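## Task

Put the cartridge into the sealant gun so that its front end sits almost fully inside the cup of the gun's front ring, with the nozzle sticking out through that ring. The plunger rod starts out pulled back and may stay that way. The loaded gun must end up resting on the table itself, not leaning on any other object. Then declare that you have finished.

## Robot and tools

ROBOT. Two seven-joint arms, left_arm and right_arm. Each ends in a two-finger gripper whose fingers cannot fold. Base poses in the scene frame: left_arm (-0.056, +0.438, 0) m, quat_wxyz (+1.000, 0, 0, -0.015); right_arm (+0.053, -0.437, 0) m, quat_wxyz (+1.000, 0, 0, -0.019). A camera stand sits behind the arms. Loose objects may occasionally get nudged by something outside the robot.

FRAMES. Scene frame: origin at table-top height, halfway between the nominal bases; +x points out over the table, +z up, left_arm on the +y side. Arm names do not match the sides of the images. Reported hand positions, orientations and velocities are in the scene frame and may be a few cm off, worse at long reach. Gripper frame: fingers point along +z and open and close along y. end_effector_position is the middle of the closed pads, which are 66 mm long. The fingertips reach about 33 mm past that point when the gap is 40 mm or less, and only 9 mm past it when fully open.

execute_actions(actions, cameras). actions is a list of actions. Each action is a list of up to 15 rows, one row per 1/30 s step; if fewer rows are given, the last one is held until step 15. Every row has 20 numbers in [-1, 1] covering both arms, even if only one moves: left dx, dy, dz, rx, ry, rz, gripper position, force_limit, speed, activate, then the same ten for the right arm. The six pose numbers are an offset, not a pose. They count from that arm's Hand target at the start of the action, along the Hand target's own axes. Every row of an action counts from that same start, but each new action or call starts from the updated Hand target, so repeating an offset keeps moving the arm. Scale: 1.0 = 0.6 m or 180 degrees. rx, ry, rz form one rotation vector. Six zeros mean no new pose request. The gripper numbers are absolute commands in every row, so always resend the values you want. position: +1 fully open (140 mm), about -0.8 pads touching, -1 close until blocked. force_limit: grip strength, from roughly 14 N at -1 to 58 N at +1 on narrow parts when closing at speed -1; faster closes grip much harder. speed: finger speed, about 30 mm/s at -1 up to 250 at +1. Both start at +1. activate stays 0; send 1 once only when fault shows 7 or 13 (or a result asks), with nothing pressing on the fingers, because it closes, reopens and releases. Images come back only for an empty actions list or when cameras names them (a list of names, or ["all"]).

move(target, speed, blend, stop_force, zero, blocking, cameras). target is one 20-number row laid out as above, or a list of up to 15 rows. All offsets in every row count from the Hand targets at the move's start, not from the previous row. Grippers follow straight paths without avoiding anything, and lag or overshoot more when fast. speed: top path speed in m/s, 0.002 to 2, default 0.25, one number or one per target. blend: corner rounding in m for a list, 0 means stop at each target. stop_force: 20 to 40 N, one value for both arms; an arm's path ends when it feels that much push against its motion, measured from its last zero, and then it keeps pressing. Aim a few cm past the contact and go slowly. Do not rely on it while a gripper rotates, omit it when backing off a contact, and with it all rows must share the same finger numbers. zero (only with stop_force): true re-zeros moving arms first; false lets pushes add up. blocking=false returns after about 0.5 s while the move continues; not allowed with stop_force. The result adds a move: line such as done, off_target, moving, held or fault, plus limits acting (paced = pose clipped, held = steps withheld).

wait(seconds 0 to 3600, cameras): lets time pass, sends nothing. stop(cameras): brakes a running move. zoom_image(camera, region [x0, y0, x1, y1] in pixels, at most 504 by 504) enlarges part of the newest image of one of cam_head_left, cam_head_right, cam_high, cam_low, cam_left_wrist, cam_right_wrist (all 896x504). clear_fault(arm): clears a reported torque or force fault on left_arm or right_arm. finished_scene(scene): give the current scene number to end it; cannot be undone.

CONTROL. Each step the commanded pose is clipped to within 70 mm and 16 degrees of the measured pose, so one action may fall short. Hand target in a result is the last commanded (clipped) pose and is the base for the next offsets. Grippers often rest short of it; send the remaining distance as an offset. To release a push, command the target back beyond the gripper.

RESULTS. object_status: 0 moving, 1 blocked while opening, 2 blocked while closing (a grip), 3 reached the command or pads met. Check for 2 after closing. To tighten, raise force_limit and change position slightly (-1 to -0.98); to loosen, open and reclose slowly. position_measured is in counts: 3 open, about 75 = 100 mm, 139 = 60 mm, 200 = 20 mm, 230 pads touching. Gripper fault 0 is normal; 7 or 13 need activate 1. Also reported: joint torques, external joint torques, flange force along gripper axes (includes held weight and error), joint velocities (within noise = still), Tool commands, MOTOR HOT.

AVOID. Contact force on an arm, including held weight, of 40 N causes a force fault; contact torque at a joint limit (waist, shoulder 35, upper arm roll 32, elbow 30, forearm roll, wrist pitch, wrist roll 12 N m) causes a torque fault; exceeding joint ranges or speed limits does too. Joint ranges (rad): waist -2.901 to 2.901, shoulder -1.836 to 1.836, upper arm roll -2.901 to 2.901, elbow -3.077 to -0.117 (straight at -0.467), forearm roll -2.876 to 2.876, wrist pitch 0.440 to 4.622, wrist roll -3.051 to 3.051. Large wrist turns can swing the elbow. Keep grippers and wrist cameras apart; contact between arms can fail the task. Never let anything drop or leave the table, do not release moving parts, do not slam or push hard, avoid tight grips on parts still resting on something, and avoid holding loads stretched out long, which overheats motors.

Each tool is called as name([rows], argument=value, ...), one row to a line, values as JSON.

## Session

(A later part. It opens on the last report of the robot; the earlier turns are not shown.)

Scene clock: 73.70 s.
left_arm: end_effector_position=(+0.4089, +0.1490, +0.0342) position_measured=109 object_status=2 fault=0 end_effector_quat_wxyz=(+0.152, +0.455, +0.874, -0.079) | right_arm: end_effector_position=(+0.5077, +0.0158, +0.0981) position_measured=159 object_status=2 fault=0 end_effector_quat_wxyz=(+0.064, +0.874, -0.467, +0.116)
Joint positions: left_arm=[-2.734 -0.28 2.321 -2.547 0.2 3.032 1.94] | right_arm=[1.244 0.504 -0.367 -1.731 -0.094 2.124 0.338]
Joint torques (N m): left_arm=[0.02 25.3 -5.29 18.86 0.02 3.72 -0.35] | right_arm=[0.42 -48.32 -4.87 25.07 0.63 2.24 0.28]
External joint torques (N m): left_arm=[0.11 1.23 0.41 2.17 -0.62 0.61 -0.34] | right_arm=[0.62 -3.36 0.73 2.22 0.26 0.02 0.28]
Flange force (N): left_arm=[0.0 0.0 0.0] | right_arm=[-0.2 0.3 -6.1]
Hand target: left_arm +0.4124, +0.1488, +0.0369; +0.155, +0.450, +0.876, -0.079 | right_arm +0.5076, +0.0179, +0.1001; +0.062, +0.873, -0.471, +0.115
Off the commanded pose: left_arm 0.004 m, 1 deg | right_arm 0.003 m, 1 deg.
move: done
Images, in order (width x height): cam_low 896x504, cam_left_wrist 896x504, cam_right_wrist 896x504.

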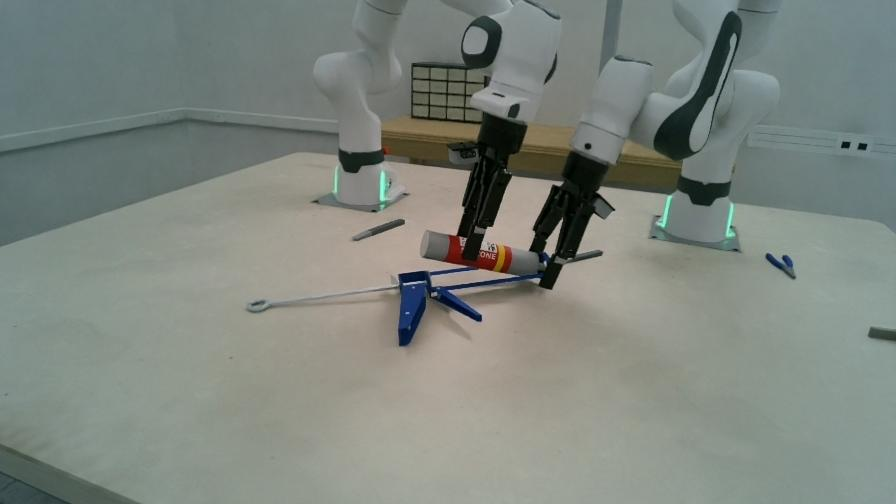

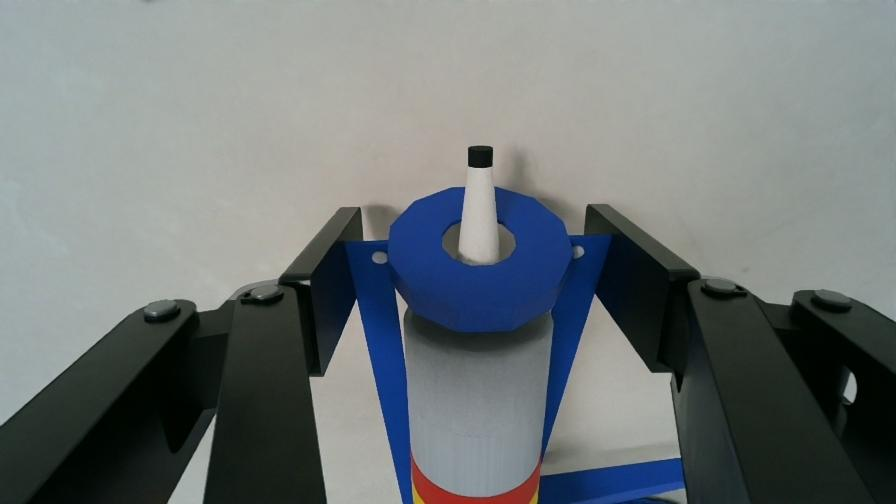

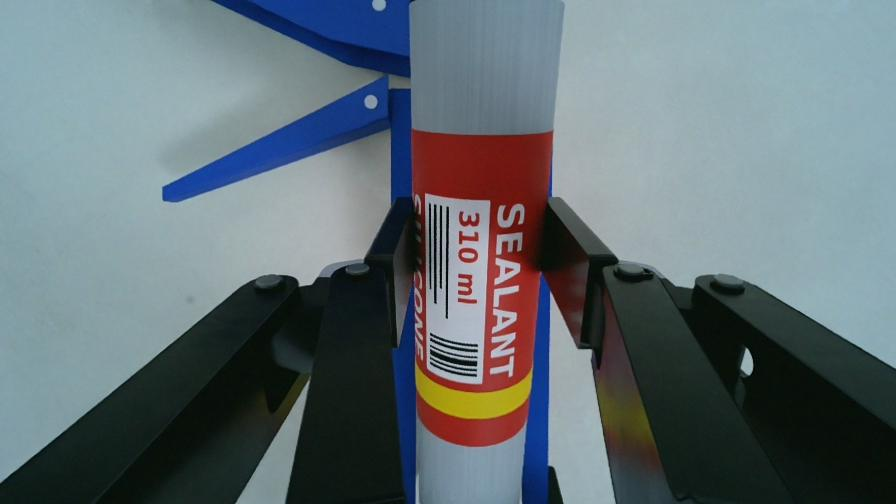

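move(target=[0,0,0,0,0,0,-0.98,-0.1,-1,0, -0.0138,0.0,0.001,0,0,0,-1,0,-1,0], speed=0.02, stop_force=20, zero=false, cameras=["cam_left_wrist","cam_right_wrist","cam_low"])

zoom_image(camera="cam_low", region=[510, 230, 580, 300])

zoom_image(camera="cam_left_wrist", region=[370, 160, 610, 400])

Scene clock: 76.40 s.
left_arm: end_effector_position=(+0.4089, +0.1490, +0.0342) position_measured=109 object_status=2 fault=0 end_effector_quat_wxyz=(+0.152, +0.455, +0.874, -0.079) | right_arm: end_effector_position=(+0.5036, +0.0222, +0.0954) position_measured=159 object_status=2 fault=0 end_effector_quat_wxyz=(+0.064, +0.874, -0.468, +0.116)
Joint positions: left_arm=[-2.734 -0.28 2.321 -2.547 0.2 3.032 1.94] | right_arm=[1.249 0.514 -0.362 -1.72 -0.091 2.122 0.348]
Joint torques (N m): left_arm=[0.04 25.3 -5.26 18.8 0.04 3.71 -0.35] | right_arm=[0.43 -48.73 -4.76 25.08 0.64 2.23 0.29]
External joint torques (N m): left_arm=[0.18 1.1 0.5 2.02 -0.61 0.58 -0.34] | right_arm=[0.47 -3.58 0.7 2.31 0.28 0.02 0.29]
Flange force (N): left_arm=[0.0 0.0 0.0] | right_arm=[0.0 0.3 -6.3]
Hand target: left_arm +0.4124, +0.1488, +0.0369; +0.155, +0.450, +0.876, -0.079 | right_arm +0.5033, +0.0244, +0.0974; +0.062, +0.873, -0.471, +0.115
Off the commanded pose: left_arm 0.004 m, 1 deg | right_arm 0.003 m, 1 deg.
move: done
Images, in order (width x height): cam_low 896x504, cam_left_wrist 896x504, cam_right_wrist 896x504.

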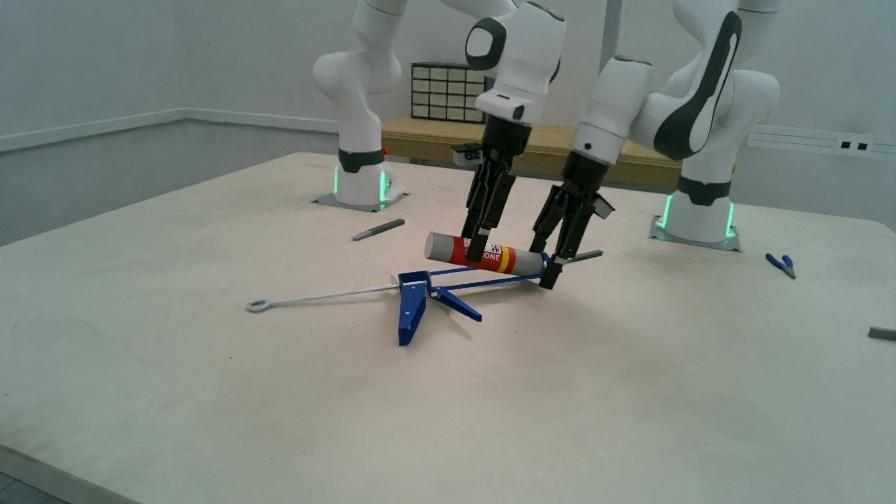

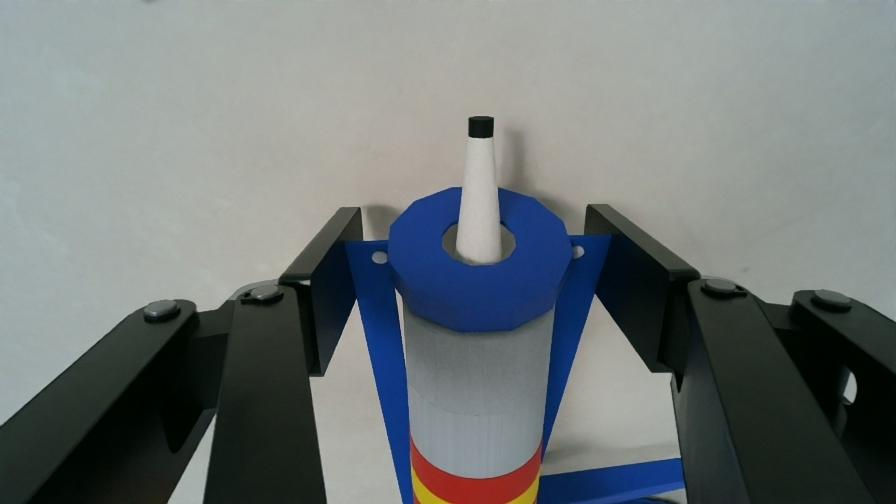

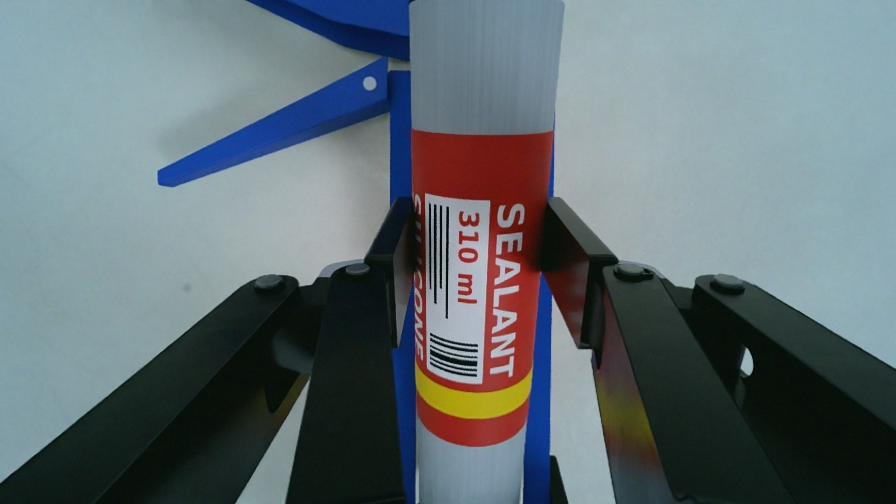

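Scaled by 7.200.

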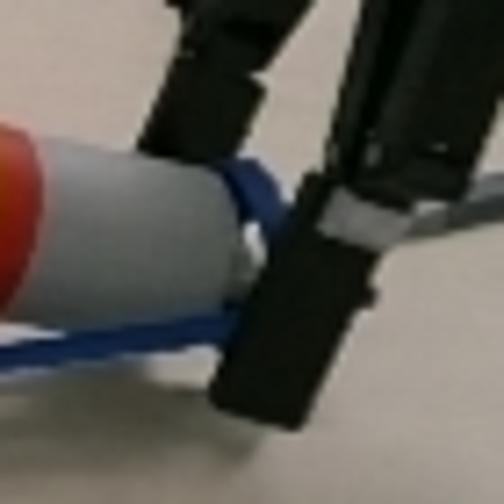

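Scaled by 2.100.

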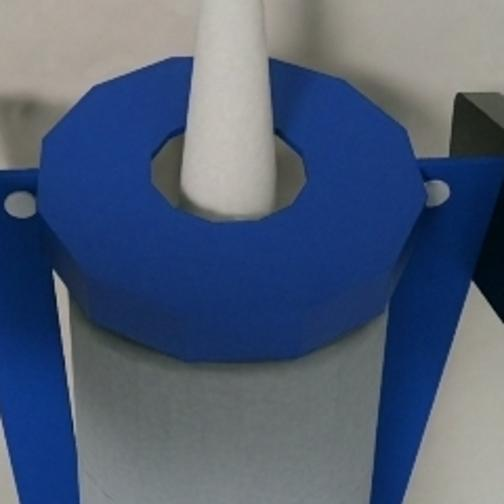

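move(target=[0,0,0,0,0,0,-0.98,-0.1,-1,0, -0.0117,0.0,0.0,0,0,0,-1,0,-1,0], speed=0.02, stop_force=20, zero=false, cameras=["cam_left_wrist","cam_right_wrist","cam_low","cam_head_right"])

zoom_image(camera="cam_low", region=[510, 230, 580, 300])

zoom_image(camera="cam_left_wrist", region=[370, 160, 610, 400])

zoom_image(camera="cam_low", region=[370, 210, 570, 360])

Scene clock: 78.70 s.
left_arm: end_effector_position=(+0.4089, +0.1490, +0.0342) position_measured=109 object_status=2 fault=0 end_effector_quat_wxyz=(+0.152, +0.455, +0.874, -0.079) | right_arm: end_effector_position=(+0.4999, +0.0279, +0.0935) position_measured=159 object_status=2 fault=0 end_effector_quat_wxyz=(+0.064, +0.874, -0.468, +0.116)
Joint positions: left_arm=[-2.734 -0.28 2.321 -2.547 0.2 3.032 1.94] | right_arm=[1.254 0.523 -0.357 -1.71 -0.09 2.118 0.357]
Joint torques (N m): left_arm=[0 25.3 -5.25 18.81 0.04 3.7 -0.34] | right_arm=[0.47 -48.97 -4.77 25.04 0.63 2.21 0.27]
External joint torques (N m): left_arm=[0.04 1.16 0.41 2.06 -0.59 0.58 -0.33] | right_arm=[0.44 -3.21 0.69 2.08 0.26 -0.02 0.26]
Flange force (N): left_arm=[0.0 0.0 0.0] | right_arm=[-0.1 0.2 -5.7]
Hand target: left_arm +0.4124, +0.1488, +0.0369; +0.155, +0.450, +0.876, -0.079 | right_arm +0.4996, +0.0301, +0.0956; +0.062, +0.873, -0.471, +0.115
Off the commanded pose: left_arm 0.004 m, 1 deg | right_arm 0.003 m, 1 deg.
move: done
Images, in order (width x height): cam_head_right 896x504, cam_low 896x504, cam_left_wrist 896x504, cam_right_wrist 896x504.

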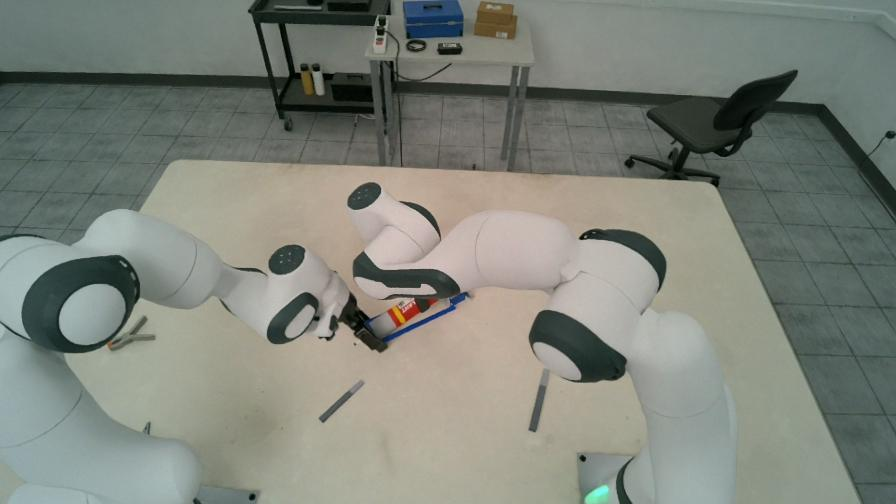

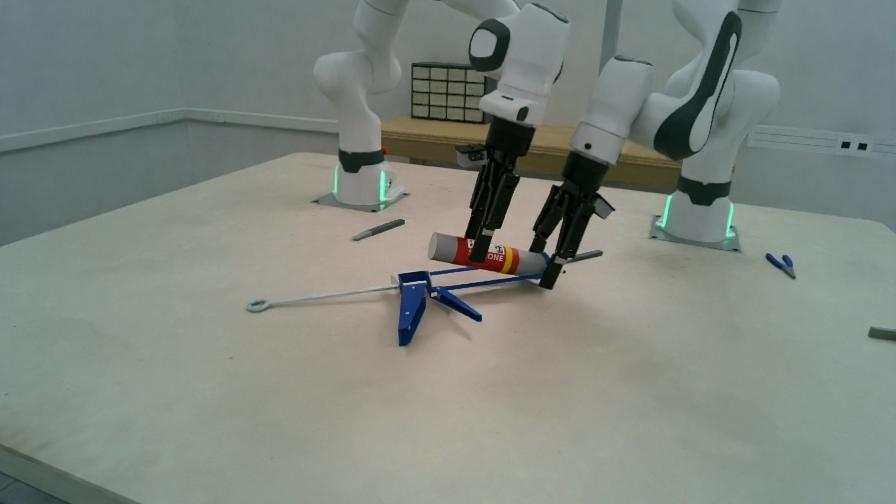

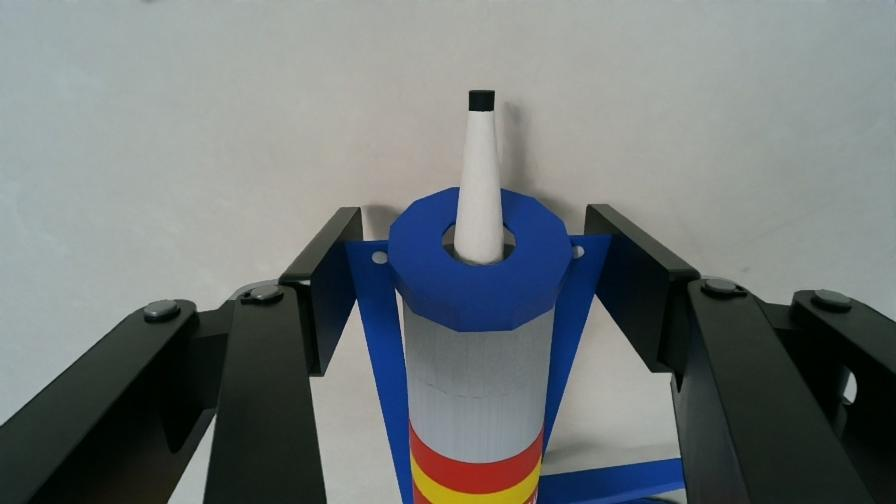

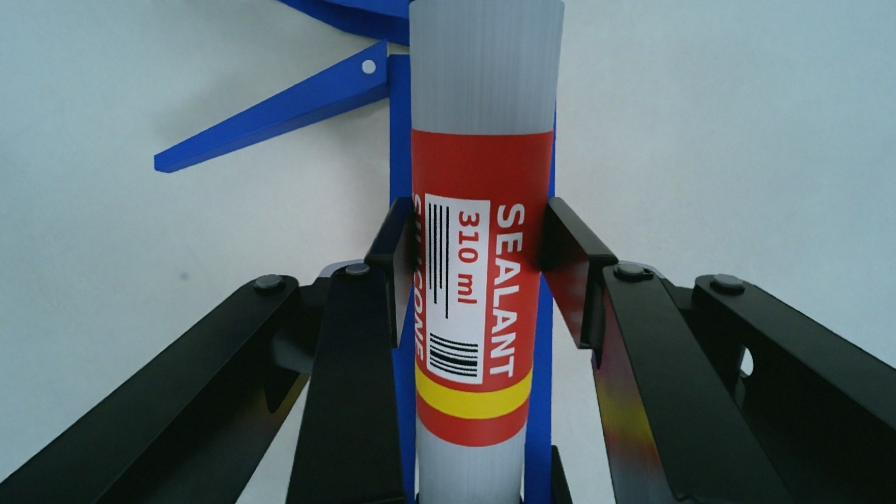

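Scaled by 7.200.

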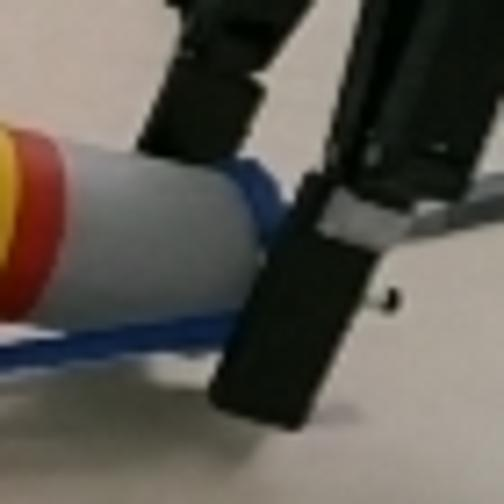

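Scaled by 2.100.

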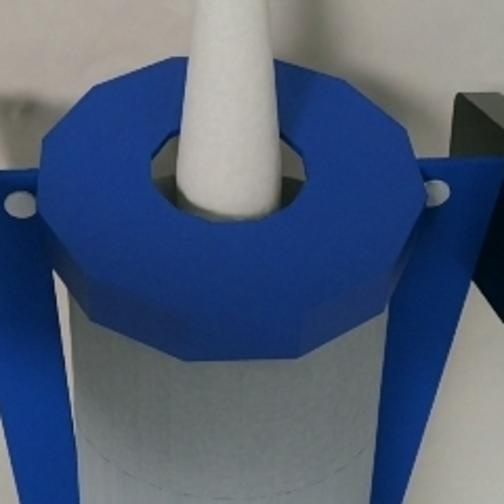

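Scaled by 2.520.

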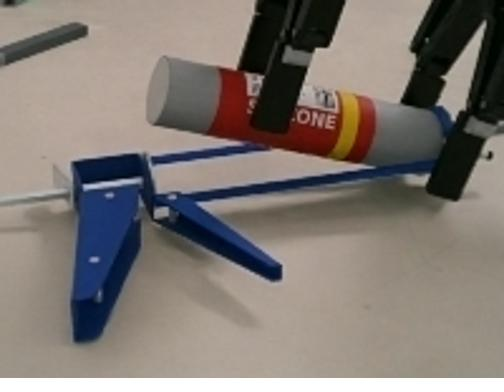

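move(target=[0,0,0,0,0,0,-0.98,-0.1,-1,0, -0.0117,0.0,0.0,0,0,0,-1,0,-1,0], speed=0.015, stop_force=20, zero=false, cameras=["cam_left_wrist","cam_low"])

zoom_image(camera="cam_low", region=[370, 210, 570, 360])

zoom_image(camera="cam_left_wrist", region=[370, 160, 610, 400])

Scene clock: 80.63 s.
left_arm: end_effector_position=(+0.4089, +0.1495, +0.0340) position_measured=109 object_status=2 fault=0 end_effector_quat_wxyz=(+0.151, +0.454, +0.875, -0.079) | right_arm: end_effector_position=(+0.4976, +0.0316, +0.0919) position_measured=159 object_status=2 fault=0 end_effector_quat_wxyz=(+0.065, +0.873, -0.469, +0.116)
Joint positions: left_arm=[-2.734 -0.28 2.321 -2.547 0.2 3.031 1.94] | right_arm=[1.257 0.531 -0.353 -1.7 -0.089 2.114 0.366]
Joint torques (N m): left_arm=[-0.13 25.3 -5.63 19.23 0.08 3.91 -0.31] | right_arm=[1.43 -49.14 -3.76 25.16 0.79 2.39 0.26]
External joint torques (N m): left_arm=[-0.19 1.06 -0.05 2.4 -0.54 0.77 -0.3] | right_arm=[1.28 -3.25 1.61 2.25 0.42 0.18 0.25]
Flange force (N): left_arm=[0.0 0.0 0.0] | right_arm=[-1.3 0.4 -5.7]
Hand target: left_arm +0.4124, +0.1488, +0.0369; +0.155, +0.450, +0.876, -0.079 | right_arm +0.4959, +0.0358, +0.0938; +0.062, +0.873, -0.471, +0.115
Off the commanded pose: left_arm 0.005 m, 1 deg | right_arm 0.005 m, 0 deg.
move: off_target (right_arm)
Images, in order (width x height): cam_low 896x504, cam_left_wrist 896x504.

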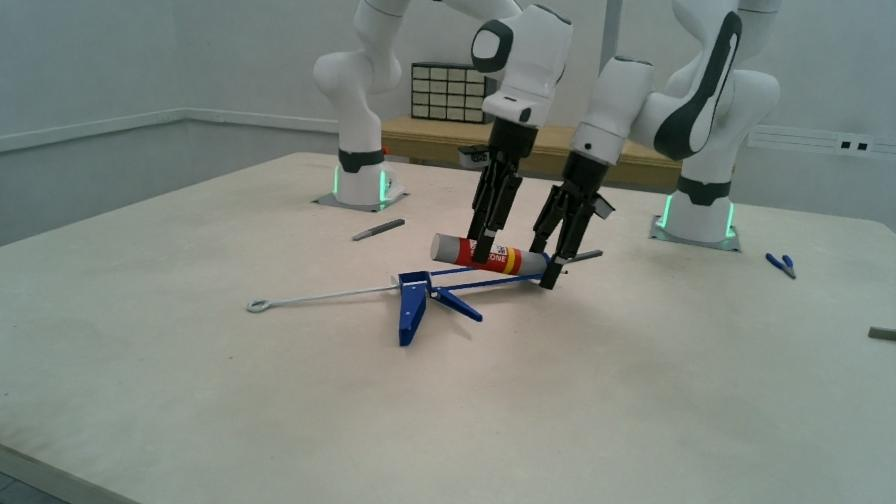

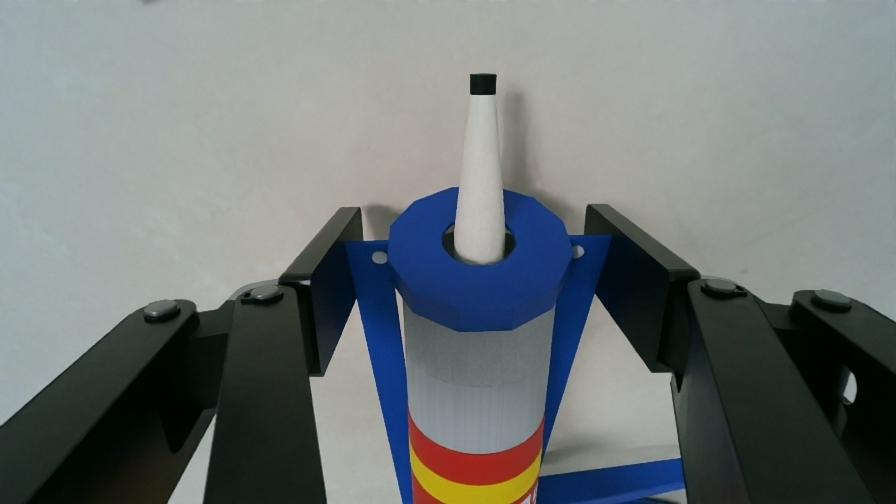

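Scaled by 2.520.

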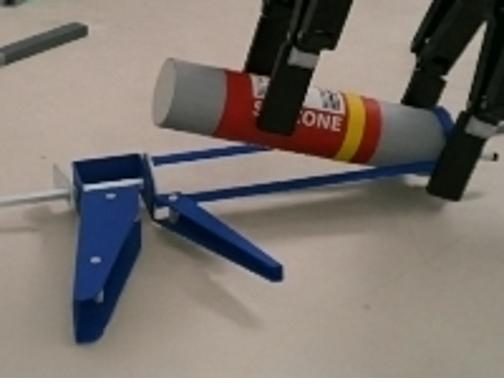

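Scaled by 2.100.

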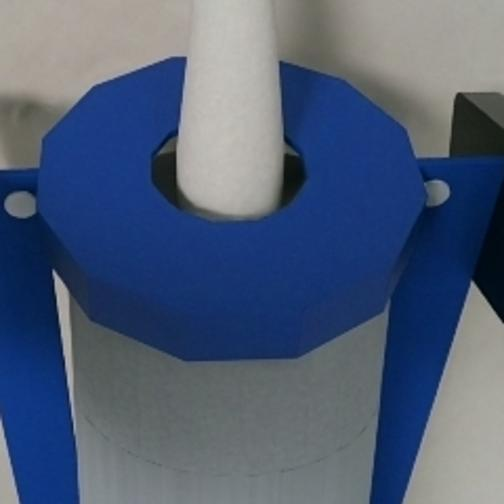

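move(target=[0,0,0,0,0,0,-0.98,-0.1,-1,0, 0.0007,0.0,0.0126,0,-0.0195,0,-1,0,-1,0], speed=0.03, cameras=["cam_left_wrist","cam_right_wrist","cam_low"])

zoom_image(camera="cam_low", region=[370, 210, 570, 360])

zoom_image(camera="cam_left_wrist", region=[370, 160, 610, 400])

Scene clock: 82.47 s.
left_arm: end_effector_position=(+0.4089, +0.1495, +0.0339) position_measured=109 object_status=2 fault=0 end_effector_quat_wxyz=(+0.151, +0.454, +0.875, -0.079) | right_arm: end_effector_position=(+0.4973, +0.0289, +0.0832) position_measured=159 object_status=2 fault=0 end_effector_quat_wxyz=(+0.054, +0.874, -0.475, +0.090)
Joint positions: left_arm=[-2.734 -0.28 2.321 -2.547 0.2 3.031 1.94] | right_arm=[1.203 0.515 -0.315 -1.736 -0.053 2.158 0.337]
Joint velocities: left_arm=[within noise] | right_arm=[-0.001 0.001 0 0 -0.001 0.002 -0.006]
Joint torques (N m): left_arm=[-0.11 25.35 -5.64 19.09 0.09 3.94 -0.32] | right_arm=[1.08 -50.55 -3.04 24.2 0.97 2.76 -0.26]
External joint torques (N m): left_arm=[-0.13 1.19 -0.03 2.29 -0.53 0.82 -0.31] | right_arm=[0.83 -4.91 1.49 1.4 0.53 0.46 -0.27]
Flange force (N): left_arm=[0.0 0.0 0.0] | right_arm=[2.7 8.1 -6.1]
Hand target: left_arm +0.4124, +0.1488, +0.0369; +0.155, +0.450, +0.876, -0.079 | right_arm +0.4972, +0.0338, +0.0866; +0.047, +0.876, -0.472, +0.088
Off the commanded pose: left_arm 0.005 m, 1 deg | right_arm 0.006 m, 1 deg.
move: off_target (right_arm)
Images, in order (width x height): cam_low 896x504, cam_left_wrist 896x504, cam_right_wrist 896x504.

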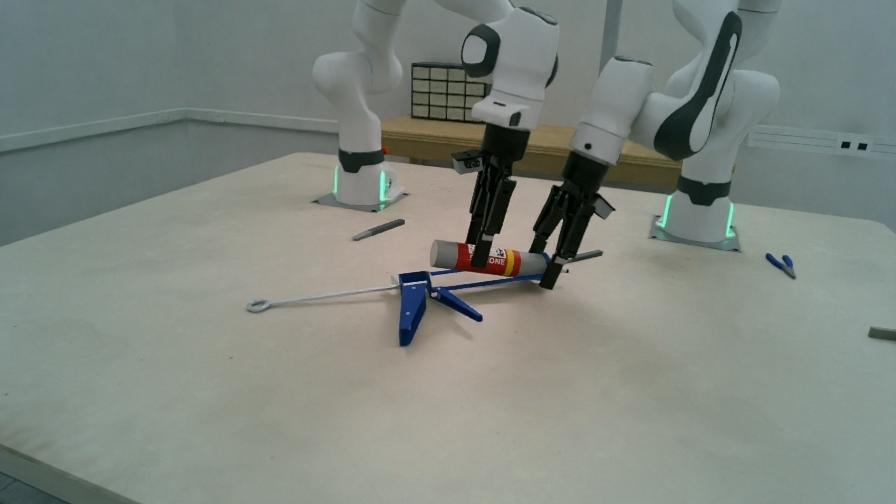

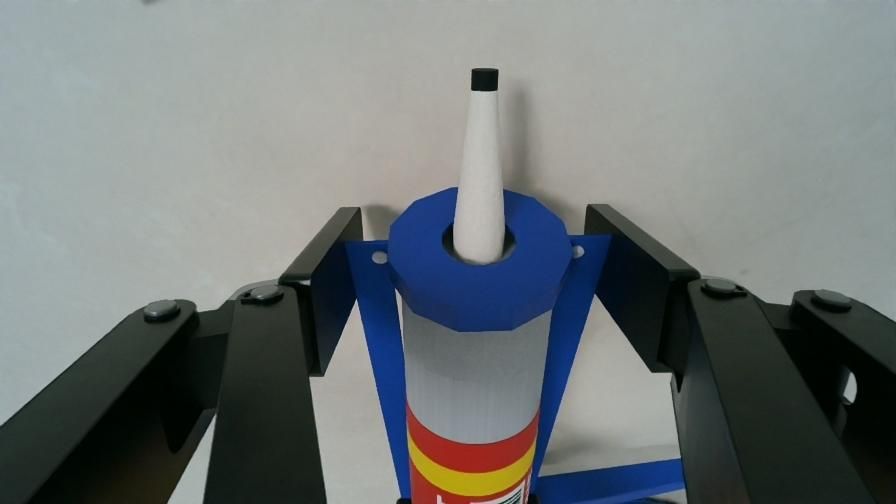

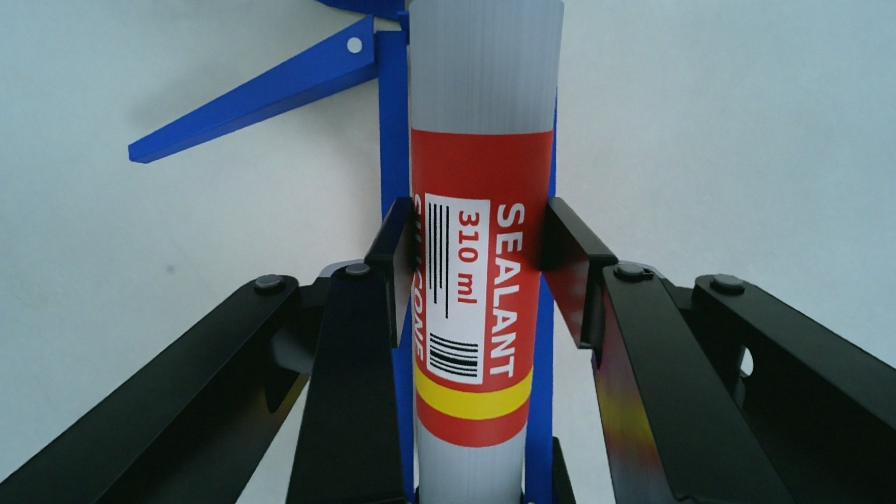

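Scaled by 2.520.

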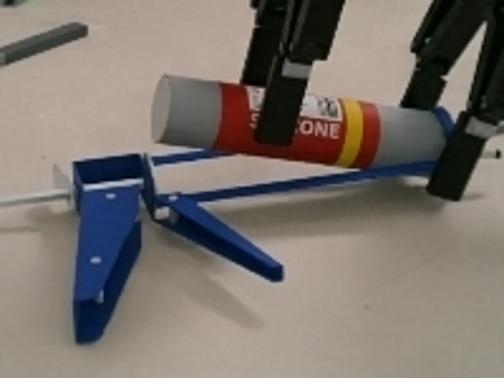

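Scaled by 2.100.

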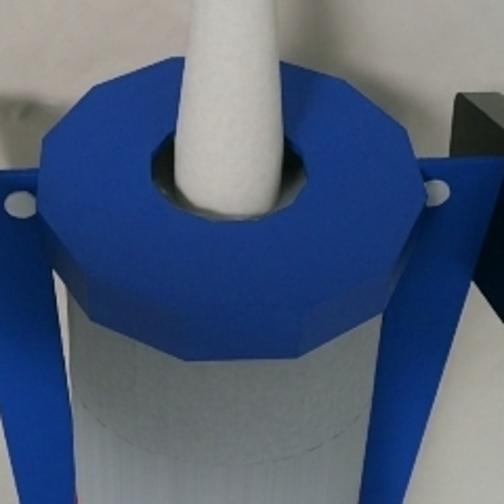

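move([
  [0,0,0,0,0,0,-0.98,-0.1,-1,0, 0.0,-0.0053,0.0,0.0017,0,-0.0082,-1,0,-1,0],
  [0,0,0,0,0,0,-0.98,-0.1,-1,0, 0.0015,-0.0053,0.0126,0.0017,-0.0195,-0.0082,-1,0,-1,0],
], speed=0.03, cameras=["cam_left_wrist","cam_right_wrist","cam_low"])

zoom_image(camera="cam_low", region=[370, 210, 570, 360])

zoom_image(camera="cam_left_wrist", region=[370, 160, 610, 400])

zoom_image(camera="cam_right_wrist", region=[340, 0, 620, 250])

Scene clock: 85.10 s.
left_arm: end_effector_position=(+0.4089, +0.1496, +0.0339) position_measured=109 object_status=2 fault=0 end_effector_quat_wxyz=(+0.151, +0.454, +0.875, -0.079) | right_arm: end_effector_position=(+0.5006, +0.0290, +0.0753) position_measured=159 object_status=2 fault=0 end_effector_quat_wxyz=(+0.038, +0.882, -0.465, +0.063)
Joint positions: left_arm=[-2.734 -0.28 2.322 -2.547 0.2 3.031 1.94] | right_arm=[1.128 0.504 -0.258 -1.764 -0.021 2.207 0.27]
Joint velocities: left_arm=[within noise] | right_arm=[-0.001 0 0.002 -0.002 0.001 0.003 -0.005]
Joint torques (N m): left_arm=[-0.19 25.42 -5.54 18.86 0.09 3.82 -0.28] | right_arm=[0.66 -51.03 -2.22 24.31 1 2.91 -0.18]
External joint torques (N m): left_arm=[-0.19 1.24 0.07 2.07 -0.54 0.7 -0.27] | right_arm=[0.54 -5.33 1.43 1.54 0.5 0.5 -0.18]
Flange force (N): left_arm=[0.0 0.0 0.0] | right_arm=[2.3 8.5 -6.9]
Hand target: left_arm +0.4124, +0.1488, +0.0369; +0.155, +0.450, +0.876, -0.079 | right_arm +0.5011, +0.0335, +0.0794; +0.032, +0.884, -0.462, +0.062
Off the commanded pose: left_arm 0.005 m, 1 deg | right_arm 0.006 m, 1 deg.
move: off_target (right_arm)
Images, in order (width x height): cam_low 896x504, cam_left_wrist 896x504, cam_right_wrist 896x504.

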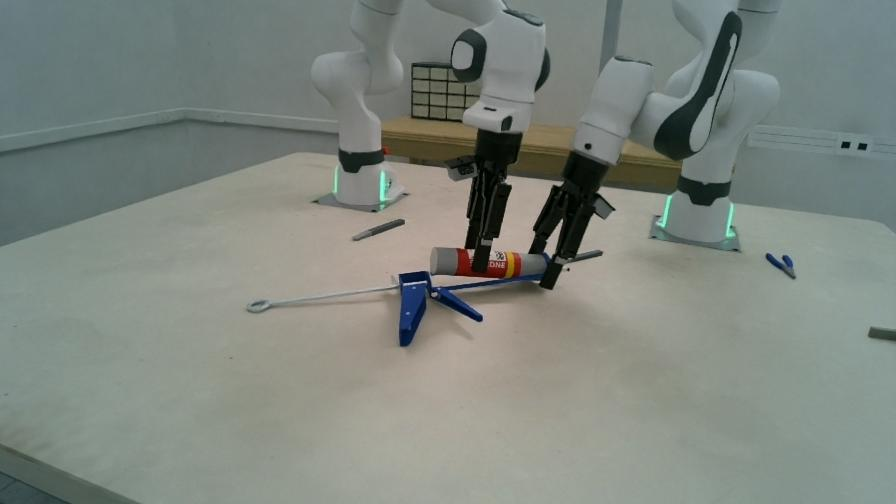

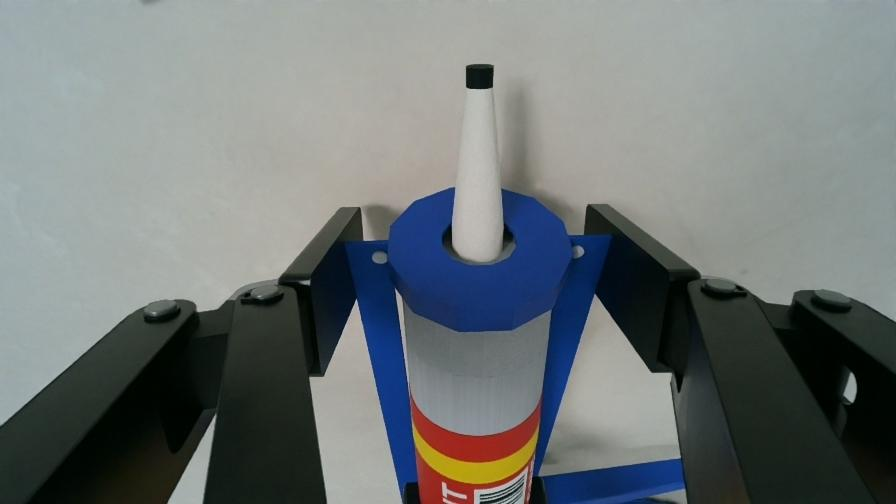

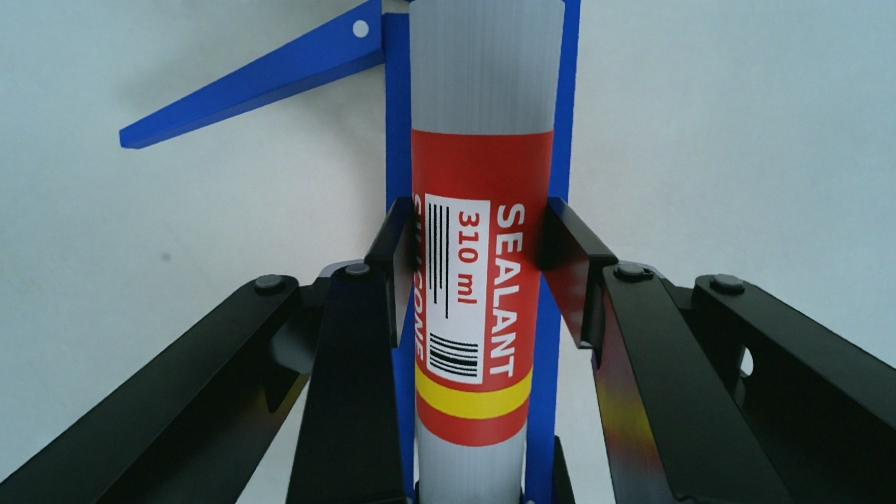

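Scaled by 2.520.

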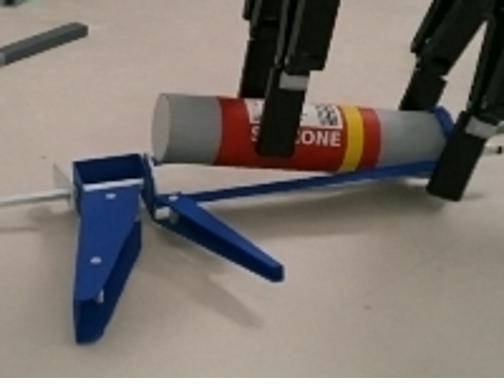

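Scaled by 2.100.

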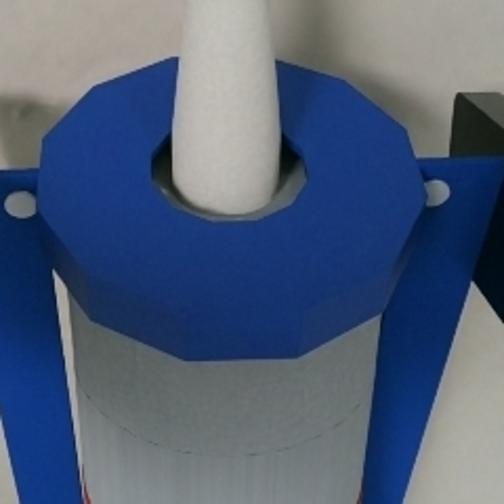

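Scaled by 1.800.

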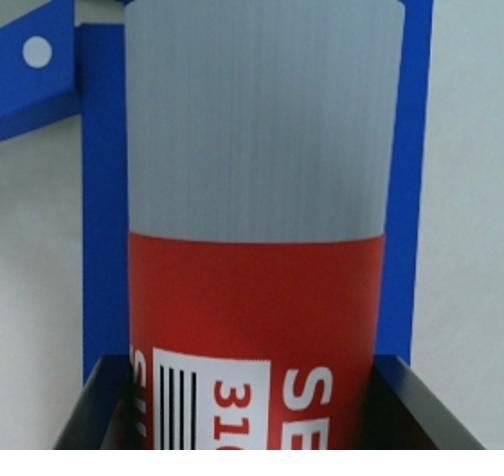

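move(target=[0,0,0,0,0,0,-0.98,-0.1,-1,0, 0.0005,0,0.0072,0,-0.01,0,-1,0,-1,0], speed=0.03, cameras=["cam_right_wrist","cam_low","cam_high"])

zoom_image(camera="cam_low", region=[410, 230, 530, 320])

zoom_image(camera="cam_high", region=[400, 150, 520, 240])

zoom_image(camera="cam_right_wrist", region=[340, 0, 620, 250])

Scene clock: 86.57 s.
left_arm: end_effector_position=(+0.4089, +0.1496, +0.0339) position_measured=109 object_status=2 fault=0 end_effector_quat_wxyz=(+0.151, +0.454, +0.875, -0.079) | right_arm: end_effector_position=(+0.5009, +0.0283, +0.0709) position_measured=159 object_status=2 fault=0 end_effector_quat_wxyz=(+0.031, +0.884, -0.465, +0.049)
Joint positions: left_arm=[-2.734 -0.28 2.322 -2.547 0.2 3.031 1.94] | right_arm=[1.092 0.499 -0.231 -1.779 -0.001 2.229 0.245]
Joint velocities: left_arm=[within noise] | right_arm=[0 0 0 -0.001 -0.001 0.002 -0.007]
Joint torques (N m): left_arm=[-0.08 25.27 -5.61 18.82 0.09 3.79 -0.3] | right_arm=[0.49 -51.12 -1.78 24.3 1.07 2.96 -0.13]
External joint torques (N m): left_arm=[-0.15 1.08 -0.05 2.02 -0.53 0.66 -0.29] | right_arm=[0.37 -5.36 1.4 1.54 0.55 0.51 -0.13]
Flange force (N): left_arm=[0.0 0.0 0.0] | right_arm=[2.1 8.4 -7.1]
Hand target: left_arm +0.4124, +0.1488, +0.0369; +0.155, +0.450, +0.876, -0.079 | right_arm +0.5016, +0.0328, +0.0751; +0.024, +0.885, -0.463, +0.048
Off the commanded pose: left_arm 0.005 m, 1 deg | right_arm 0.006 m, 1 deg.
move: off_target (right_arm)
Images, in order (width x height): cam_high 896x504, cam_low 896x504, cam_right_wrist 896x504.

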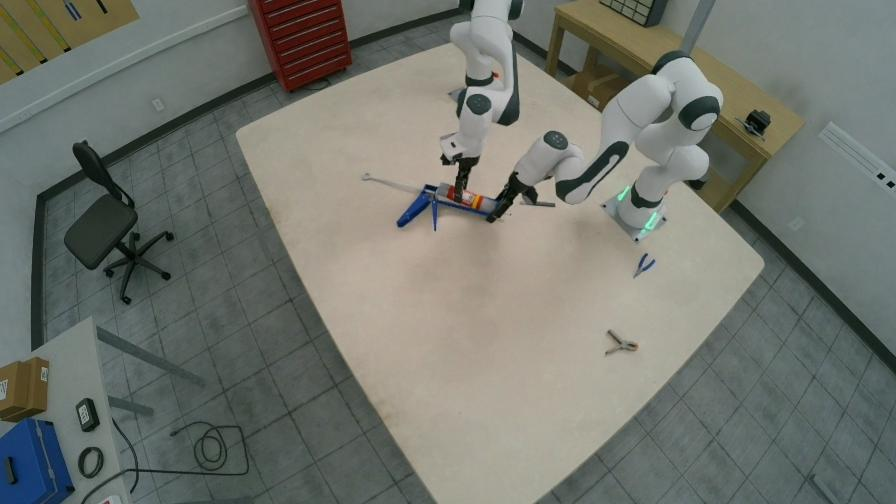

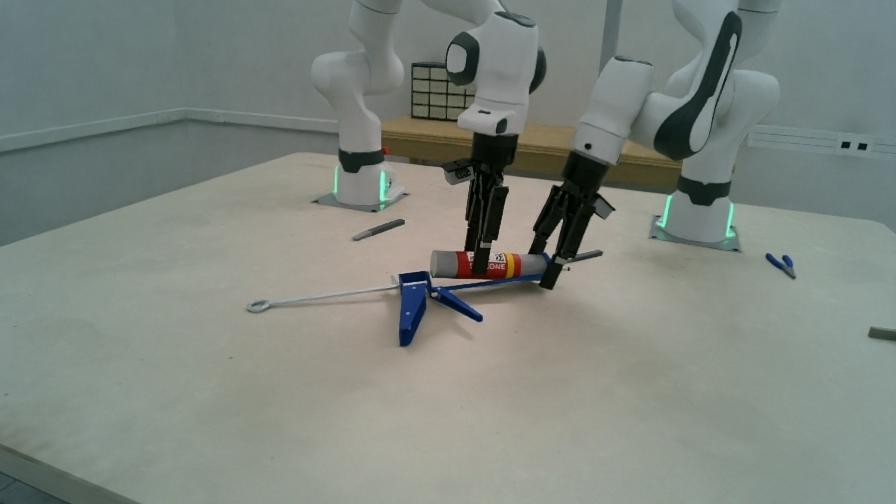

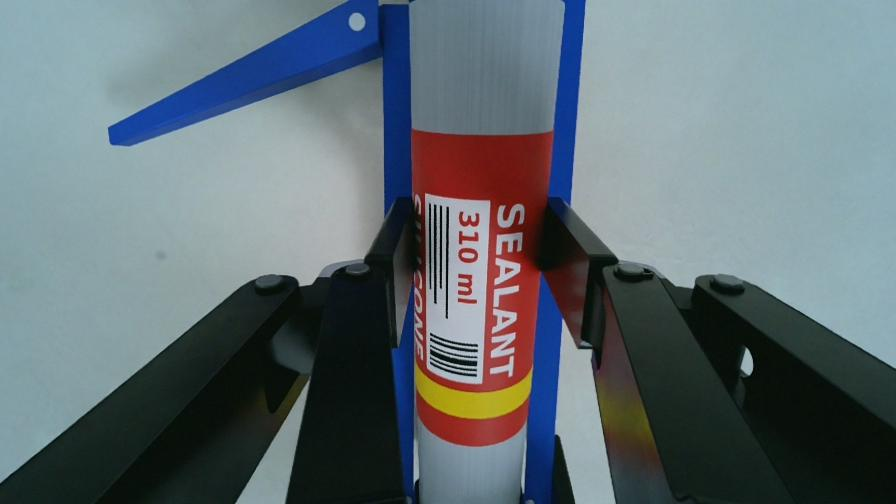

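Scaled by 4.200.

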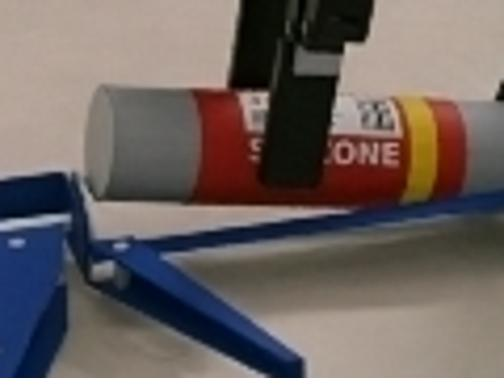

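Scaled by 4.200.

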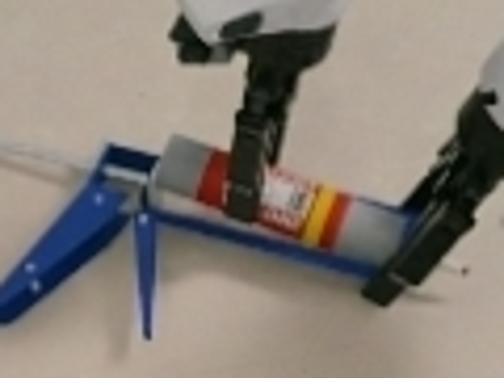

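Scaled by 1.800.

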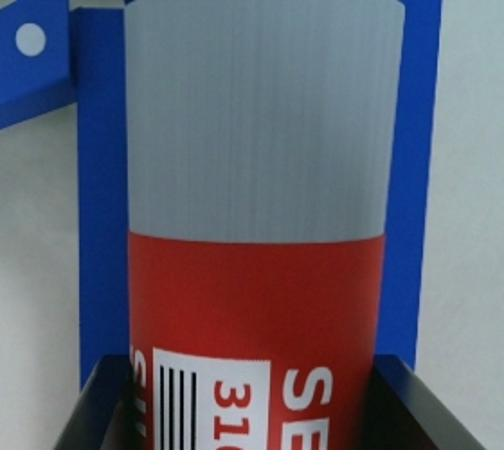

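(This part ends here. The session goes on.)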